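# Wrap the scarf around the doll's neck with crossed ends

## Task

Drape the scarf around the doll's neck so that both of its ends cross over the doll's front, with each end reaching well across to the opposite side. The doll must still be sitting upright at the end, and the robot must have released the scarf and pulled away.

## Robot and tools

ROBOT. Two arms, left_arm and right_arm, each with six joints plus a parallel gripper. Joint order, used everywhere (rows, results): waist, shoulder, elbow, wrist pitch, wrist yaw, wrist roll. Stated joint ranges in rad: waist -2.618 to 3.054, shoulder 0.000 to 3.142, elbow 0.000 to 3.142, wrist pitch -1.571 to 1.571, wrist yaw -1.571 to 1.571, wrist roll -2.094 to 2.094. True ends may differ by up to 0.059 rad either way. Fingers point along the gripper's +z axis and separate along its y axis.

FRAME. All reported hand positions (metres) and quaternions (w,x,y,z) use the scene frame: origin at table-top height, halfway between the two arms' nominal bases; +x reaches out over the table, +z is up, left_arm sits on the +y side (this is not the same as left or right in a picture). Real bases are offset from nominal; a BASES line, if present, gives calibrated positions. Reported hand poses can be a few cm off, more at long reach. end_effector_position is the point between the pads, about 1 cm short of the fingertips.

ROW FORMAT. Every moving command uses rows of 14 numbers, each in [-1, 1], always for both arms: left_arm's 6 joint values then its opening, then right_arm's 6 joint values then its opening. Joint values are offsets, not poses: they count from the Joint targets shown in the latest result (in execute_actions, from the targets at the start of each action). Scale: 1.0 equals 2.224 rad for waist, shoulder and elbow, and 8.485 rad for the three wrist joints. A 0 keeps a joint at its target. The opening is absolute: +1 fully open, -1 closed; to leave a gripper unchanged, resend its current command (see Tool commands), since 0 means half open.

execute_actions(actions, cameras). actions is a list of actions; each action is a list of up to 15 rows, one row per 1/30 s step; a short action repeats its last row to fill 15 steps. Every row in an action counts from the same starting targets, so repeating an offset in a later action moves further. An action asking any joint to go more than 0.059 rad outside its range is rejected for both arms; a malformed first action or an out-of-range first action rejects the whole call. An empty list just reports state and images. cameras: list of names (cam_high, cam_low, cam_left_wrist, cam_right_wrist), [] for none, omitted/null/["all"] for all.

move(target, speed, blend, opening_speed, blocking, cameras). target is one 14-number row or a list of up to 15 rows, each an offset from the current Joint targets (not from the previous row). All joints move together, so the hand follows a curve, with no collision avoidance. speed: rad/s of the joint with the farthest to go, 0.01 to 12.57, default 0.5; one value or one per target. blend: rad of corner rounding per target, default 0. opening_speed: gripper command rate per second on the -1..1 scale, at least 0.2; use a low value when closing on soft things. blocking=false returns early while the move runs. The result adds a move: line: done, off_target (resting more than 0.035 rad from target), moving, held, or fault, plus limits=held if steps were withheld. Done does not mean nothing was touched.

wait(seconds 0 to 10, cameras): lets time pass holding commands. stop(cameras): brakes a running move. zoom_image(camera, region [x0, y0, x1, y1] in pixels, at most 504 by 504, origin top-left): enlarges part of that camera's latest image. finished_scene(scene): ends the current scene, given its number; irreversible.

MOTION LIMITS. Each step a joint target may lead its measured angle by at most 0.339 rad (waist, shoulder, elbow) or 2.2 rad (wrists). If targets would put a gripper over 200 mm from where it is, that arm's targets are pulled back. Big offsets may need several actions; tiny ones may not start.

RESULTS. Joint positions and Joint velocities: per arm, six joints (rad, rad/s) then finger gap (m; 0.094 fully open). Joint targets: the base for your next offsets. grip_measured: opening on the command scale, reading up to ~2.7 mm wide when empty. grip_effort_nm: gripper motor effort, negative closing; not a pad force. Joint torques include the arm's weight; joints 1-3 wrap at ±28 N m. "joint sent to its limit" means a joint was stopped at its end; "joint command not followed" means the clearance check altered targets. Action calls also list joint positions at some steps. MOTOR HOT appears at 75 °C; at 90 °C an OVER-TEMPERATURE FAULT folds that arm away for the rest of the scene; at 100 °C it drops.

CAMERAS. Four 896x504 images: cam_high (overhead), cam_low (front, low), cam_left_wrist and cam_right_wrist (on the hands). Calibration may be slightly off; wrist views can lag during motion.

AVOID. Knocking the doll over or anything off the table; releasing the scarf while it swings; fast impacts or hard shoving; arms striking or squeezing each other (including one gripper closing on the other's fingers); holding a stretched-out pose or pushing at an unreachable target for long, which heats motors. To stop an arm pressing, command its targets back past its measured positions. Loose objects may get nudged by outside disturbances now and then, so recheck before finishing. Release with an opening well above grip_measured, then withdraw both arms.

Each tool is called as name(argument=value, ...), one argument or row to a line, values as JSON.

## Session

execute_actions(
  actions=[],
)

zoom_image(
  camera="cam_high",
  region=[340, 50, 560, 430],
)

Scene clock: 0.00 s.
left_arm: end_effector_position=(+0.3699, +0.3190, +0.1463) grip_measured=+1.000 grip_effort_nm=n/a end_effector_quat_wxyz=(+0.643, -0.028, +0.764, +0.038) | right_arm: end_effector_position=(+0.4045, -0.2918, +0.1330) grip_measured=+1.000 grip_effort_nm=n/a end_effector_quat_wxyz=(+0.589, +0.046, +0.807, +0.012)
Joint positions: left_arm=[-0.064 1.551 0.331 1.048 -0.153 -0.004 0.094] | right_arm=[-0.01 1.507 0.393 0.804 -0.018 0.071 0.094]
Joint velocities: within noise
Joint torques (N m): no reading
Motor temperatures (°C): left_arm=[29 38 33 34 33 31 33] | right_arm=[34 36 39 35 32 30 29]
Heat: left arm: 38 °C; right arm: 39 °C.
Joint targets: left_arm=[-0.064 1.548 0.335 1.043 -0.154 -0.004] | right_arm=[-0.010 1.500 0.401 0.809 -0.018 0.070]
Tool commands: left_gripper/opening=+1.0 right_gripper/opening=+1.0
camera_calibration:
cam_left_wrist: T_world_to_cam=[[0.0880619, -0.995203, -0.0426184, 0.291259], [-0.57957, -0.0163931, -0.814757, 0.375647], [0.81015, 0.0964494, -0.578234, -0.162418], [0, 0, 0, 1]] pos_world=[0.323648, 0.311685, 0.224558]
cam_right_wrist: T_world_to_cam=[[-0.0535853, -0.993329, -0.102107, -0.250701], [-0.669757, 0.111595, -0.734147, 0.440866], [0.740644, 0.0290473, -0.671269, -0.115552], [0, 0, 0, 1]] pos_world=[0.367422, -0.294871, 0.220496]

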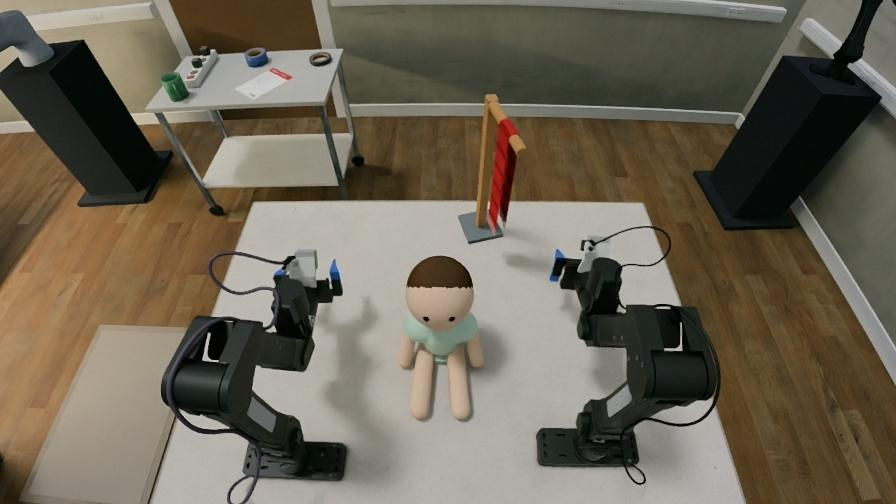

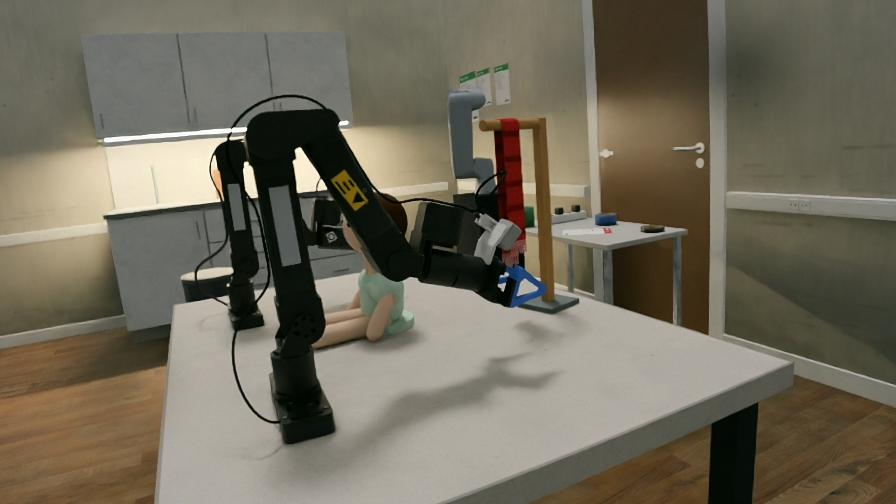

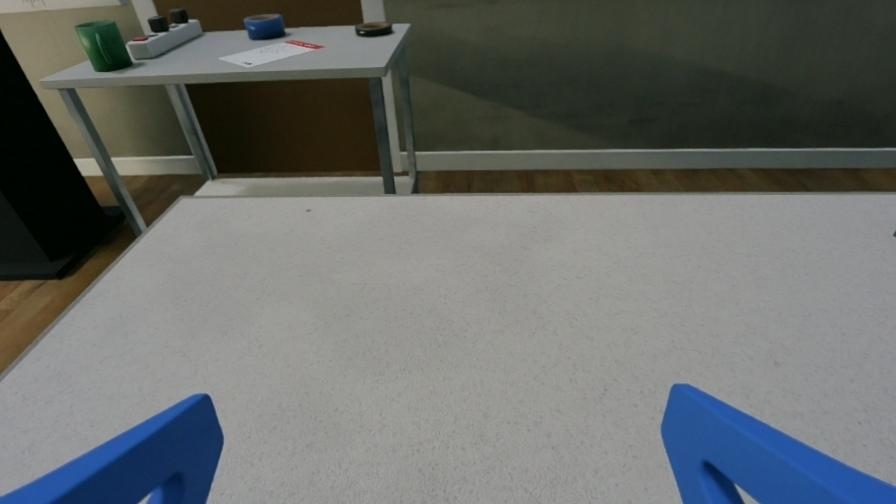

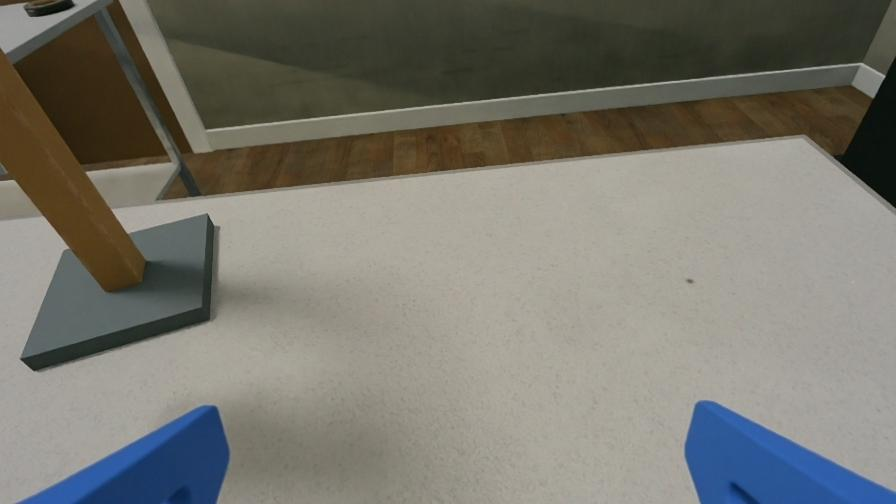

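Scaled by 1.326 from the camera's 896x504 image, which has a finer 1280x720 frame.

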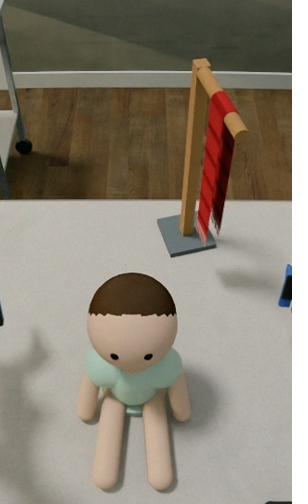

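move(
  target=[0,0,0,0,0,0,0.3,0.1578,-0.0859,0.067,-0.0295,0.0128,-0.0083,0.3],
  speed=0.8,
)

Scene clock: 24.87 s.
left_arm: end_effector_position=(+0.3699, +0.3190, +0.1463) grip_measured=+0.302 grip_effort_nm=-0.081 end_effector_quat_wxyz=(+0.643, -0.028, +0.764, +0.038) | right_arm: end_effector_position=(+0.4016, -0.1674, +0.2068) grip_measured=+0.302 grip_effort_nm=-0.095 end_effector_quat_wxyz=(+0.620, -0.085, +0.778, +0.063)
Joint positions: left_arm=[-0.064 1.551 0.331 1.048 -0.153 -0.004 0.061] | right_arm=[0.339 1.326 0.533 0.567 0.082 0.011 0.061]
Joint velocities: within noise
Joint torques (N m): left_arm=[-0.05 -4.83 6.22 1.92 -0.02 0.01] | right_arm=[0.1 -5.61 8.44 2.04 0.07 -0.13]
Motor temperatures (°C): left_arm=[29 40 35 41 33 31 33] | right_arm=[34 38 40 39 32 30 29]
Heat: left arm: 41 °C; right arm: 40 °C.
Joint targets: left_arm=[-0.064 1.548 0.335 1.043 -0.154 -0.004] | right_arm=[0.341 1.309 0.550 0.559 0.090 0.000]
move: done
camera_calibration:
cam_left_wrist: T_world_to_cam=[[0.0880619, -0.995203, -0.0426184, 0.291259], [-0.57957, -0.0163931, -0.814757, 0.375647], [0.81015, 0.0964494, -0.578234, -0.162418], [0, 0, 0, 1]] pos_world=[0.323648, 0.311685, 0.224558]
cam_right_wrist: T_world_to_cam=[[0.217761, -0.975787, -0.0205044, -0.242646], [-0.598566, -0.116926, -0.792494, 0.424461], [0.770908, 0.184848, -0.609535, -0.0663489], [0, 0, 0, 1]] pos_world=[0.358056, -0.174876, 0.290966]

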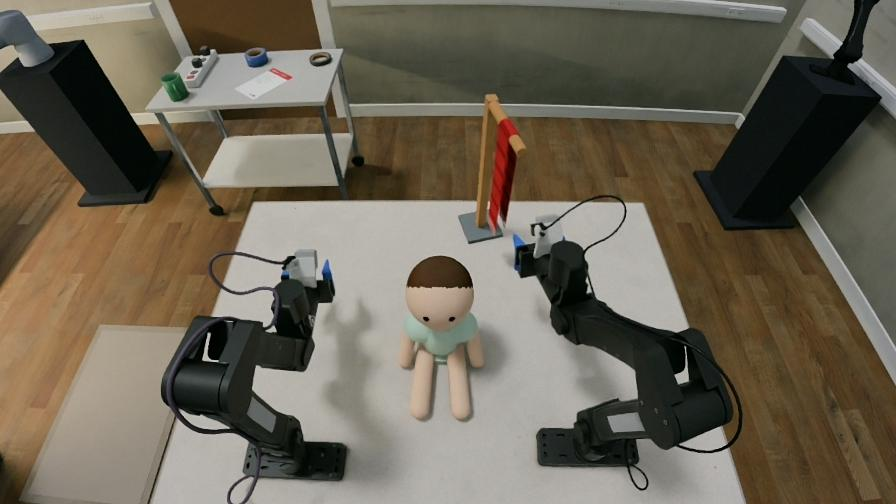

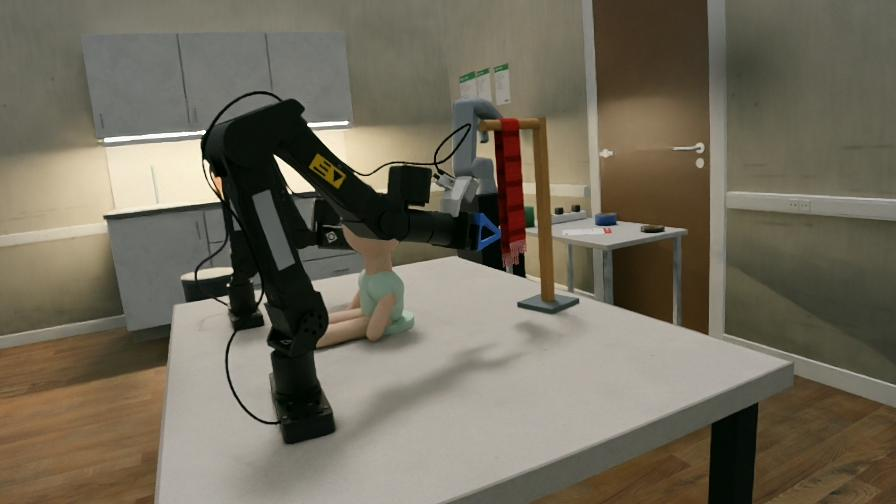

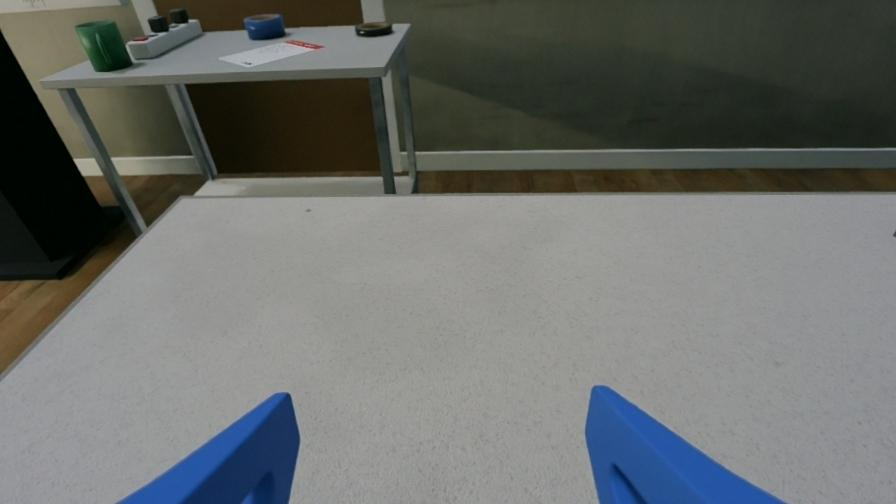

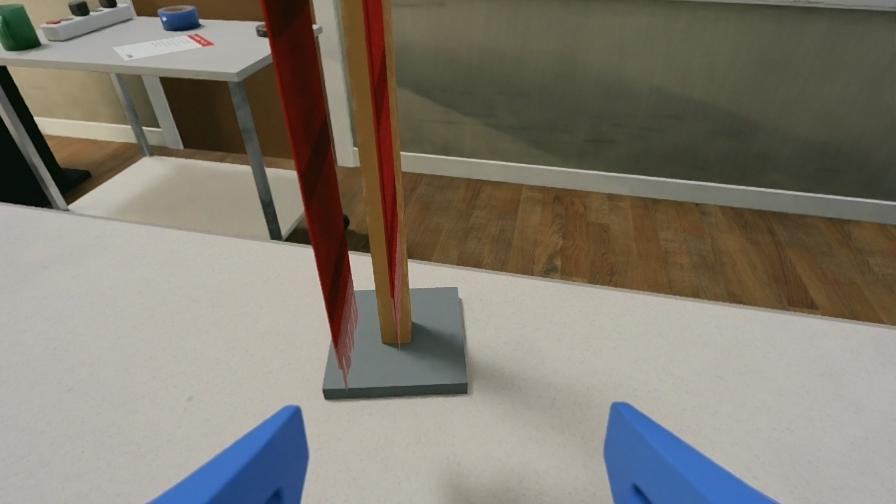

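move(
  target=[0,0,0,0,0,0,0.3,0.0067,0.2028,0.1619,0.0107,0.0019,0,-0.1],
  speed=0.4,
  cameras=["cam_high","cam_right_wrist","cam_low"],
)

Scene clock: 44.90 s.
left_arm: end_effector_position=(+0.3699, +0.3190, +0.1463) grip_measured=+0.302 grip_effort_nm=-0.085 end_effector_quat_wxyz=(+0.643, -0.028, +0.764, +0.038) | right_arm: end_effector_position=(+0.4962, -0.1360, +0.1952) grip_measured=-0.098 grip_effort_nm=-0.095 end_effector_quat_wxyz=(+0.619, -0.085, +0.779, +0.059)
Joint positions: left_arm=[-0.064 1.551 0.331 1.048 -0.153 -0.004 0.061] | right_arm=[0.35 1.745 0.883 0.631 0.099 0.01 0.042]
Joint velocities: within noise
Joint torques (N m): left_arm=[0.03 -4.7 6.16 1.9 -0.03 0.02] | right_arm=[0.47 -6.68 9.14 2.31 0.07 -0.13]
Motor temperatures (°C): left_arm=[29 41 35 43 33 31 33] | right_arm=[34 38 41 42 32 30 29]
Heat: left arm: 43 °C; right arm: 42 °C.
Joint targets: left_arm=[-0.064 1.548 0.335 1.043 -0.154 -0.004] | right_arm=[0.356 1.760 0.910 0.649 0.107 0.000]
move: done
camera_calibration:
cam_right_wrist: T_world_to_cam=[[0.212718, -0.976989, -0.0156363, -0.231485], [-0.601632, -0.118349, -0.789957, 0.476372], [0.769929, 0.177445, -0.612963, -0.152123], [0, 0, 0, 1]] pos_world=[0.452966, -0.142787, 0.279448]
Images, in order (width x height): cam_high 896x504, cam_low 896x504, cam_right_wrist 896x504.

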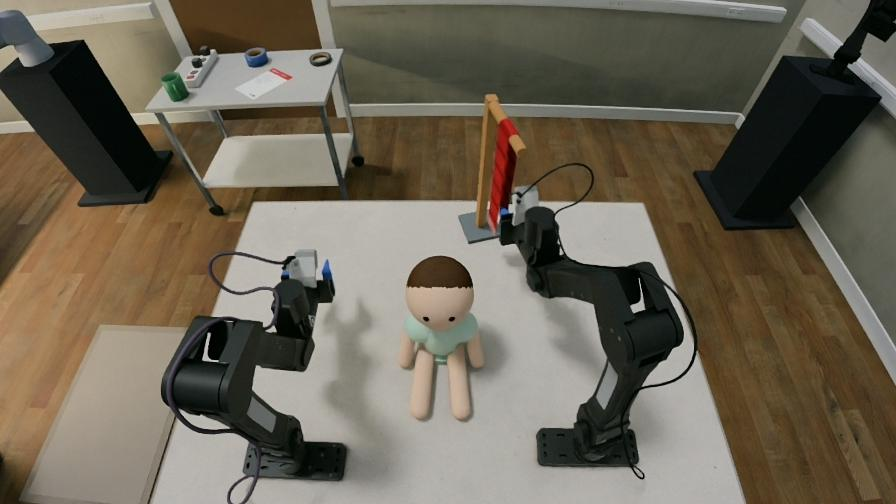

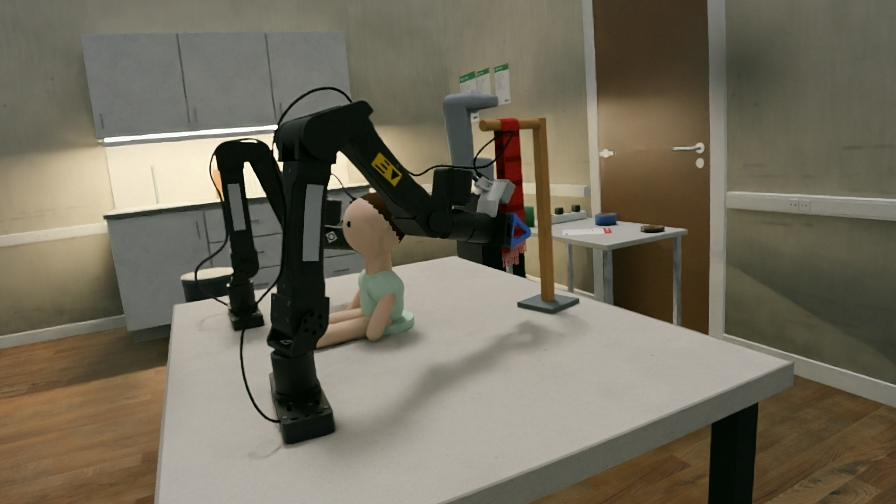

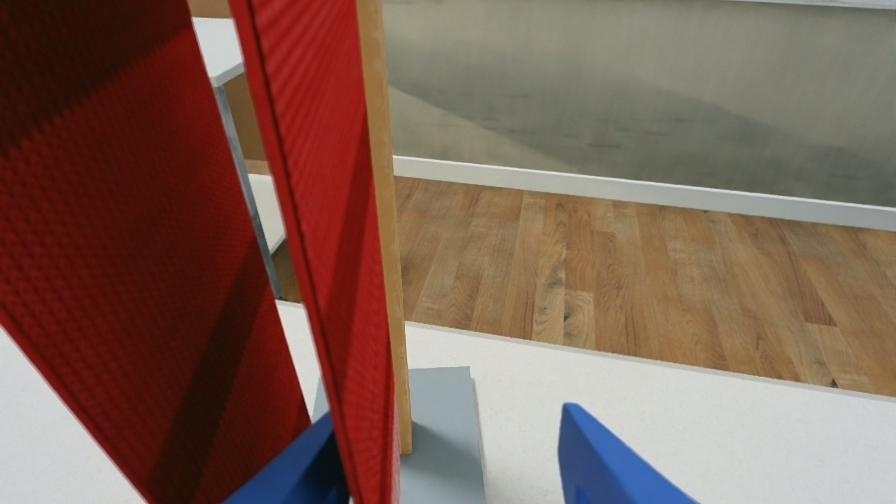

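move(
  target=[0,0,0,0,0,0,0.3,0,0,0,0,0,0,-1],
  opening_speed=1.0,
  cameras=["cam_high","cam_right_wrist"],
)

Scene clock: 49.73 s.
left_arm: end_effector_position=(+0.3699, +0.3190, +0.1463) grip_measured=+0.302 grip_effort_nm=-0.076 end_effector_quat_wxyz=(+0.643, -0.028, +0.764, +0.038) | right_arm: end_effector_position=(+0.4963, -0.1361, +0.1954) grip_measured=-0.982 grip_effort_nm=-0.940 end_effector_quat_wxyz=(+0.619, -0.085, +0.779, +0.059)
Joint positions: left_arm=[-0.064 1.551 0.331 1.048 -0.153 -0.004 0.061] | right_arm=[0.35 1.745 0.883 0.633 0.099 0.01 0.001]
Joint velocities: within noise
Joint torques (N m): left_arm=[0.12 -4.88 6.2 1.94 -0.03 0.04] | right_arm=[0.49 -6.65 9.16 2.31 0.07 -0.12]
Motor temperatures (°C): left_arm=[29 41 35 44 33 31 33] | right_arm=[34 38 42 42 32 30 29]
Heat: left arm: 44 °C; right arm: 42 °C.
Joint targets: left_arm=[-0.064 1.548 0.335 1.043 -0.154 -0.004] | right_arm=[0.356 1.760 0.910 0.649 0.106 0.000]
move: done
camera_calibration:
cam_right_wrist: T_world_to_cam=[[0.212431, -0.977056, -0.0152815, -0.231461], [-0.600721, -0.118242, -0.790666, 0.476412], [0.770719, 0.177142, -0.612056, -0.152592], [0, 0, 0, 1]] pos_world=[0.452965, -0.142788, 0.279751]
Images, in order (width x height): cam_high 896x504, cam_right_wrist 896x504.

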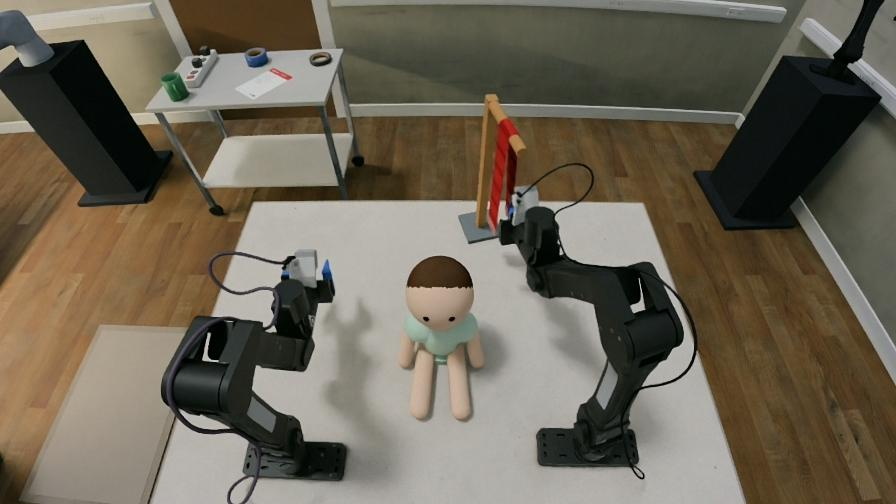

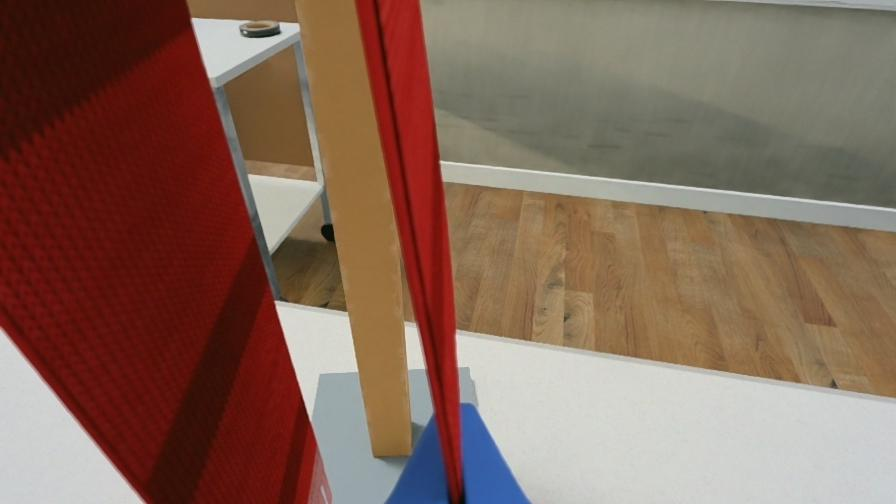

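move(
  target=[-0.3138,0.2968,0.9582,-0.2476,-0.0054,0.0005,0.4,-0.0976,-0.1039,0.0369,-0.0368,0.0039,0,-1],
  speed=0.7,
)

Scene clock: 96.53 s.
left_arm: end_effector_position=(+0.4047, -0.0496, +0.3000) grip_measured=+0.398 grip_effort_nm=0.105 end_effector_quat_wxyz=(+0.388, +0.305, +0.867, -0.063) | right_arm: end_effector_position=(+0.4962, -0.2481, +0.2517) grip_measured=-0.982 grip_effort_nm=-0.955 end_effector_quat_wxyz=(+0.612, +0.006, +0.791, -0.019)
Joint positions: left_arm=[-0.762 2.178 2.443 -1.045 -0.187 -0.004 0.066] | right_arm=[0.143 1.564 0.964 0.345 0.132 0.01 0.001]
Joint velocities: within noise
Joint torques (N m): left_arm=[0.06 -8.91 9.39 1.44 -0.18 0.07] | right_arm=[-0.44 -9.76 9.89 2.03 0.08 -0.12]
Motor temperatures (°C): left_arm=[29 41 36 45 33 31 33] | right_arm=[34 42 45 46 32 30 30]
Heat: left arm: 45 °C; right arm: 46 °C.
Joint targets: left_arm=[-0.762 2.208 2.467 -1.058 -0.200 0.000] | right_arm=[0.139 1.529 0.992 0.337 0.139 0.000]
move: done
camera_calibration:
cam_left_wrist: T_world_to_cam=[[-0.588282, -0.795899, -0.14307, 0.241549], [-0.726085, 0.597765, -0.33982, 0.46229], [0.355985, -0.096029, -0.929545, 0.213524], [0, 0, 0, 1]] pos_world=[0.401749, -0.0635881, 0.390134]
cam_right_wrist: T_world_to_cam=[[-0.0250524, -0.999675, -0.00470676, -0.230407], [-0.631054, 0.0194658, -0.775495, 0.552922], [0.775334, -0.0164578, -0.631337, -0.143719], [0, 0, 0, 1]] pos_world=[0.454581, -0.24346, 0.336968]

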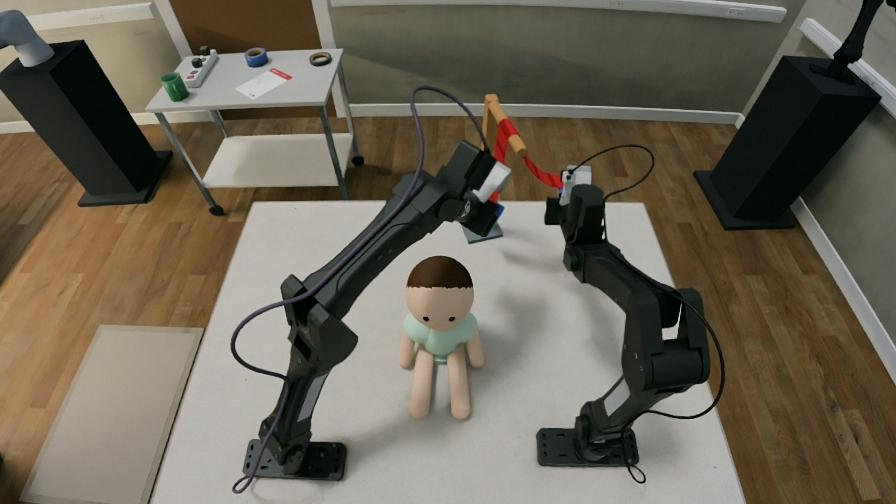

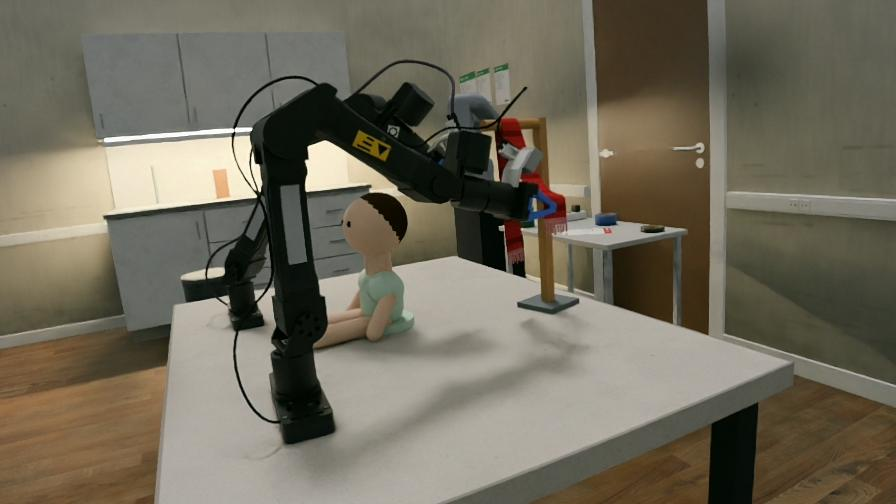

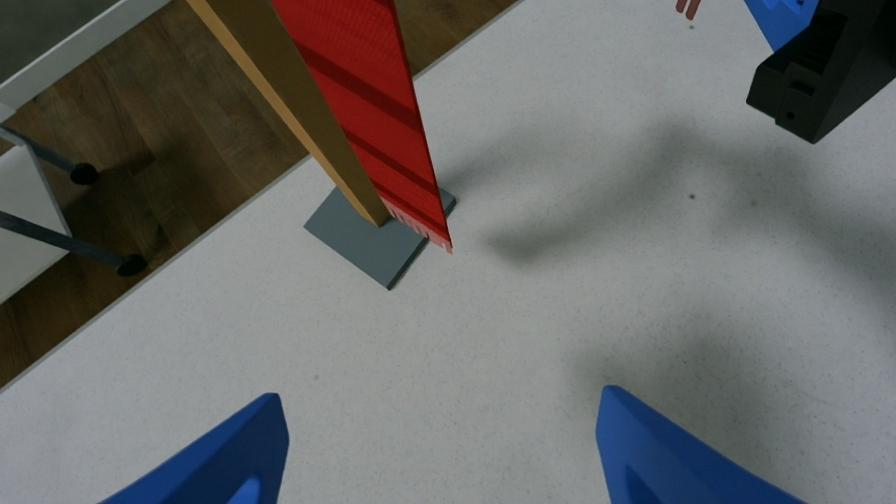

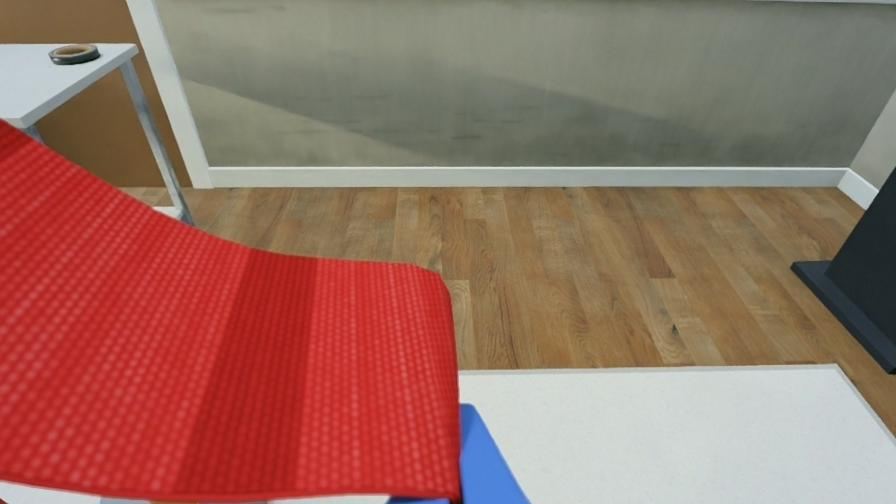

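move(
  target=[0.027,0.1196,0.0153,0.0508,0,0,0.4,0,0,0,0,0,0,-1],
  speed=0.25,
)

Scene clock: 118.87 s.
left_arm: end_effector_position=(+0.5007, -0.0915, +0.2313) grip_measured=+0.398 grip_effort_nm=0.110 end_effector_quat_wxyz=(+0.462, +0.262, +0.843, -0.083) | right_arm: end_effector_position=(+0.4961, -0.2481, +0.2514) grip_measured=-0.982 grip_effort_nm=-0.955 end_effector_quat_wxyz=(+0.611, +0.006, +0.791, -0.019)
Joint positions: left_arm=[-0.709 2.443 2.471 -0.634 -0.188 -0.004 0.066] | right_arm=[0.143 1.564 0.964 0.343 0.132 0.01 0.001]
Joint velocities: within noise
Joint torques (N m): left_arm=[0.54 -11.1 10.61 1.83 -0.2 0.05] | right_arm=[-0.44 -9.77 9.88 2.03 0.09 -0.11]
Motor temperatures (°C): left_arm=[29 48 41 43 33 31 33] | right_arm=[34 45 44 47 32 30 31]
Heat: left arm: 48 °C; right arm: 47 °C.
Joint targets: left_arm=[-0.702 2.474 2.501 -0.627 -0.200 0.000] | right_arm=[0.139 1.529 0.992 0.337 0.139 0.000]
move: done
camera_calibration:
cam_left_wrist: T_world_to_cam=[[-0.526728, -0.841489, -0.120225, 0.214666], [-0.701024, 0.510018, -0.498445, 0.549791], [0.480753, -0.178265, -0.858544, 0.0249188], [0, 0, 0, 1]] pos_world=[0.486507, -0.0953221, 0.321243]
cam_right_wrist: T_world_to_cam=[[-0.0251353, -0.999673, -0.00461588, -0.2304], [-0.631937, 0.0194665, -0.774776, 0.552923], [0.774612, -0.0165573, -0.63222, -0.143247], [0, 0, 0, 1]] pos_world=[0.454582, -0.24346, 0.336765]

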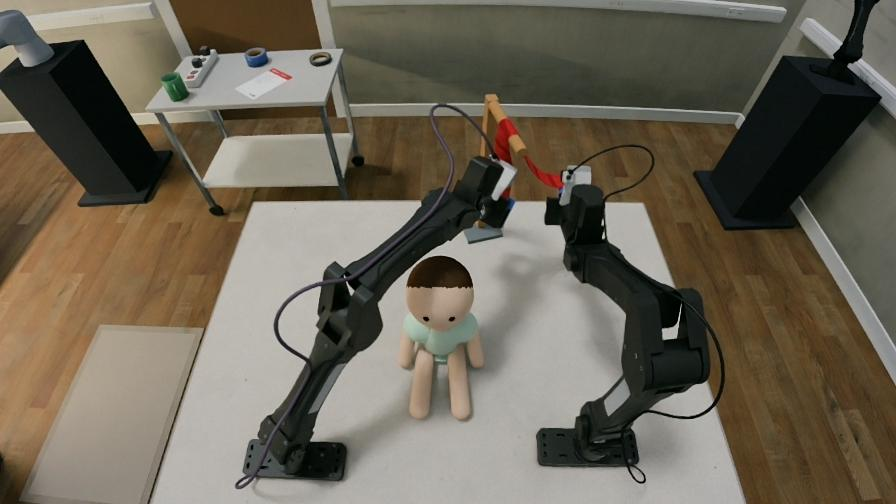

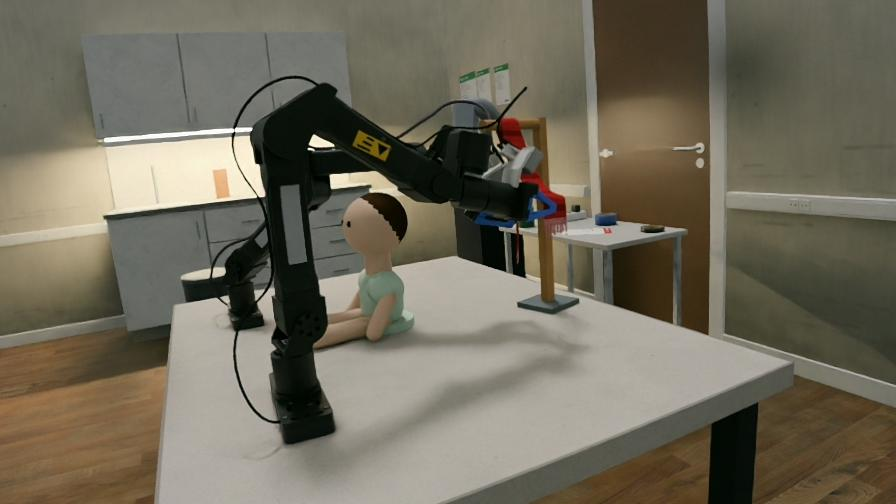

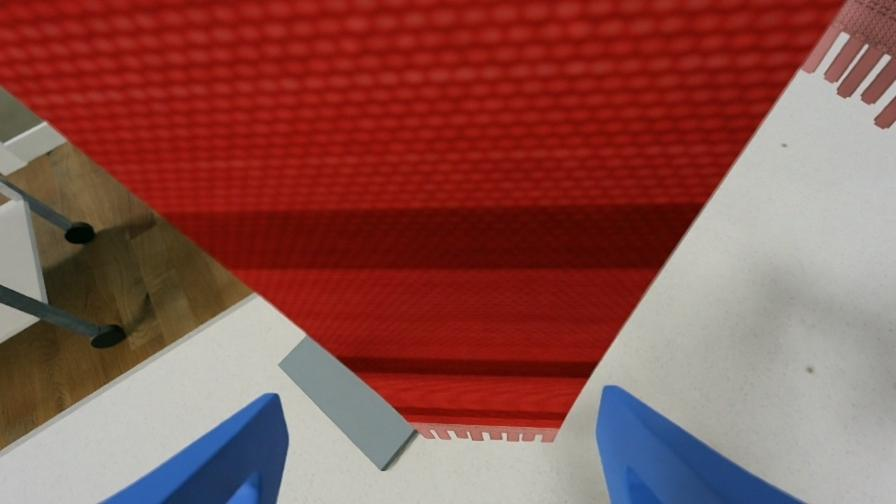

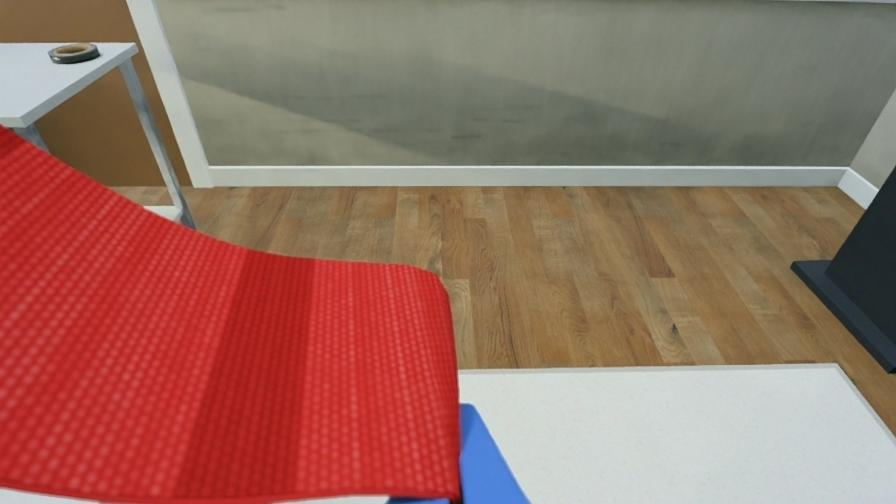

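move(
  target=[0,0,0,0,0,0,-1,0,0,0,0,0,0,-1],
  opening_speed=0.8,
  cameras=["cam_high","cam_left_wrist","cam_low"],
)

Scene clock: 132.37 s.
left_arm: end_effector_position=(+0.5008, -0.0916, +0.2315) grip_measured=-0.995 grip_effort_nm=-0.247 end_effector_quat_wxyz=(+0.463, +0.262, +0.843, -0.083) | right_arm: end_effector_position=(+0.4961, -0.2481, +0.2514) grip_measured=-0.982 grip_effort_nm=-0.950 end_effector_quat_wxyz=(+0.611, +0.006, +0.791, -0.019)
Joint positions: left_arm=[-0.709 2.443 2.471 -0.632 -0.188 -0.004 0] | right_arm=[0.143 1.564 0.964 0.343 0.132 0.01 0.001]
Joint velocities: within noise
Joint torques (N m): left_arm=[0.69 -11.11 10.55 1.79 -0.13 0.08] | right_arm=[-0.44 -9.77 9.89 2.03 0.08 -0.11]
Motor temperatures (°C): left_arm=[29 53 43 45 33 31 33] | right_arm=[34 45 44 47 32 30 31]
Heat: left arm: 53 °C; right arm: 47 °C.
Joint targets: left_arm=[-0.702 2.474 2.501 -0.627 -0.200 0.000] | right_arm=[0.139 1.529 0.992 0.337 0.139 0.000]
move: done
camera_calibration:
cam_left_wrist: T_world_to_cam=[[-0.52673, -0.841515, -0.120034, 0.214638], [-0.700553, 0.509732, -0.499398, 0.549994], [0.481436, -0.178958, -0.858017, 0.0246083], [0, 0, 0, 1]] pos_world=[0.486509, -0.0953241, 0.321544]
Images, in order (width x height): cam_high 896x504, cam_low 896x504, cam_left_wrist 896x504.

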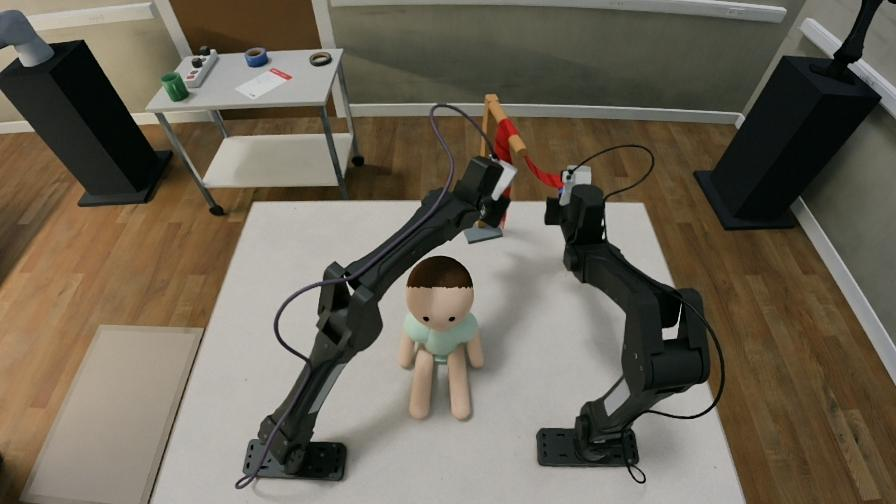

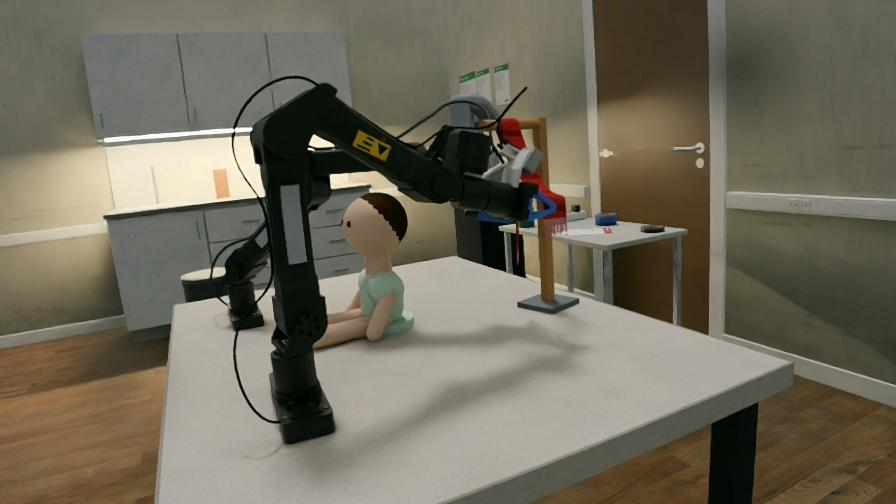

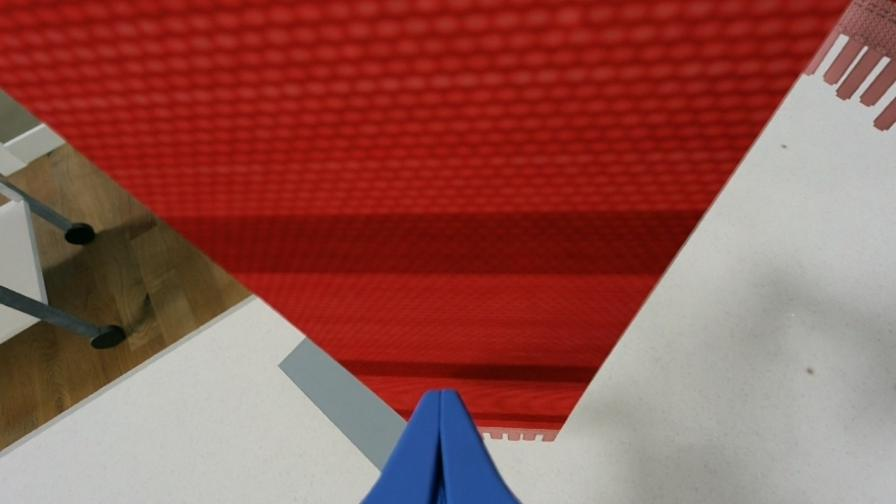

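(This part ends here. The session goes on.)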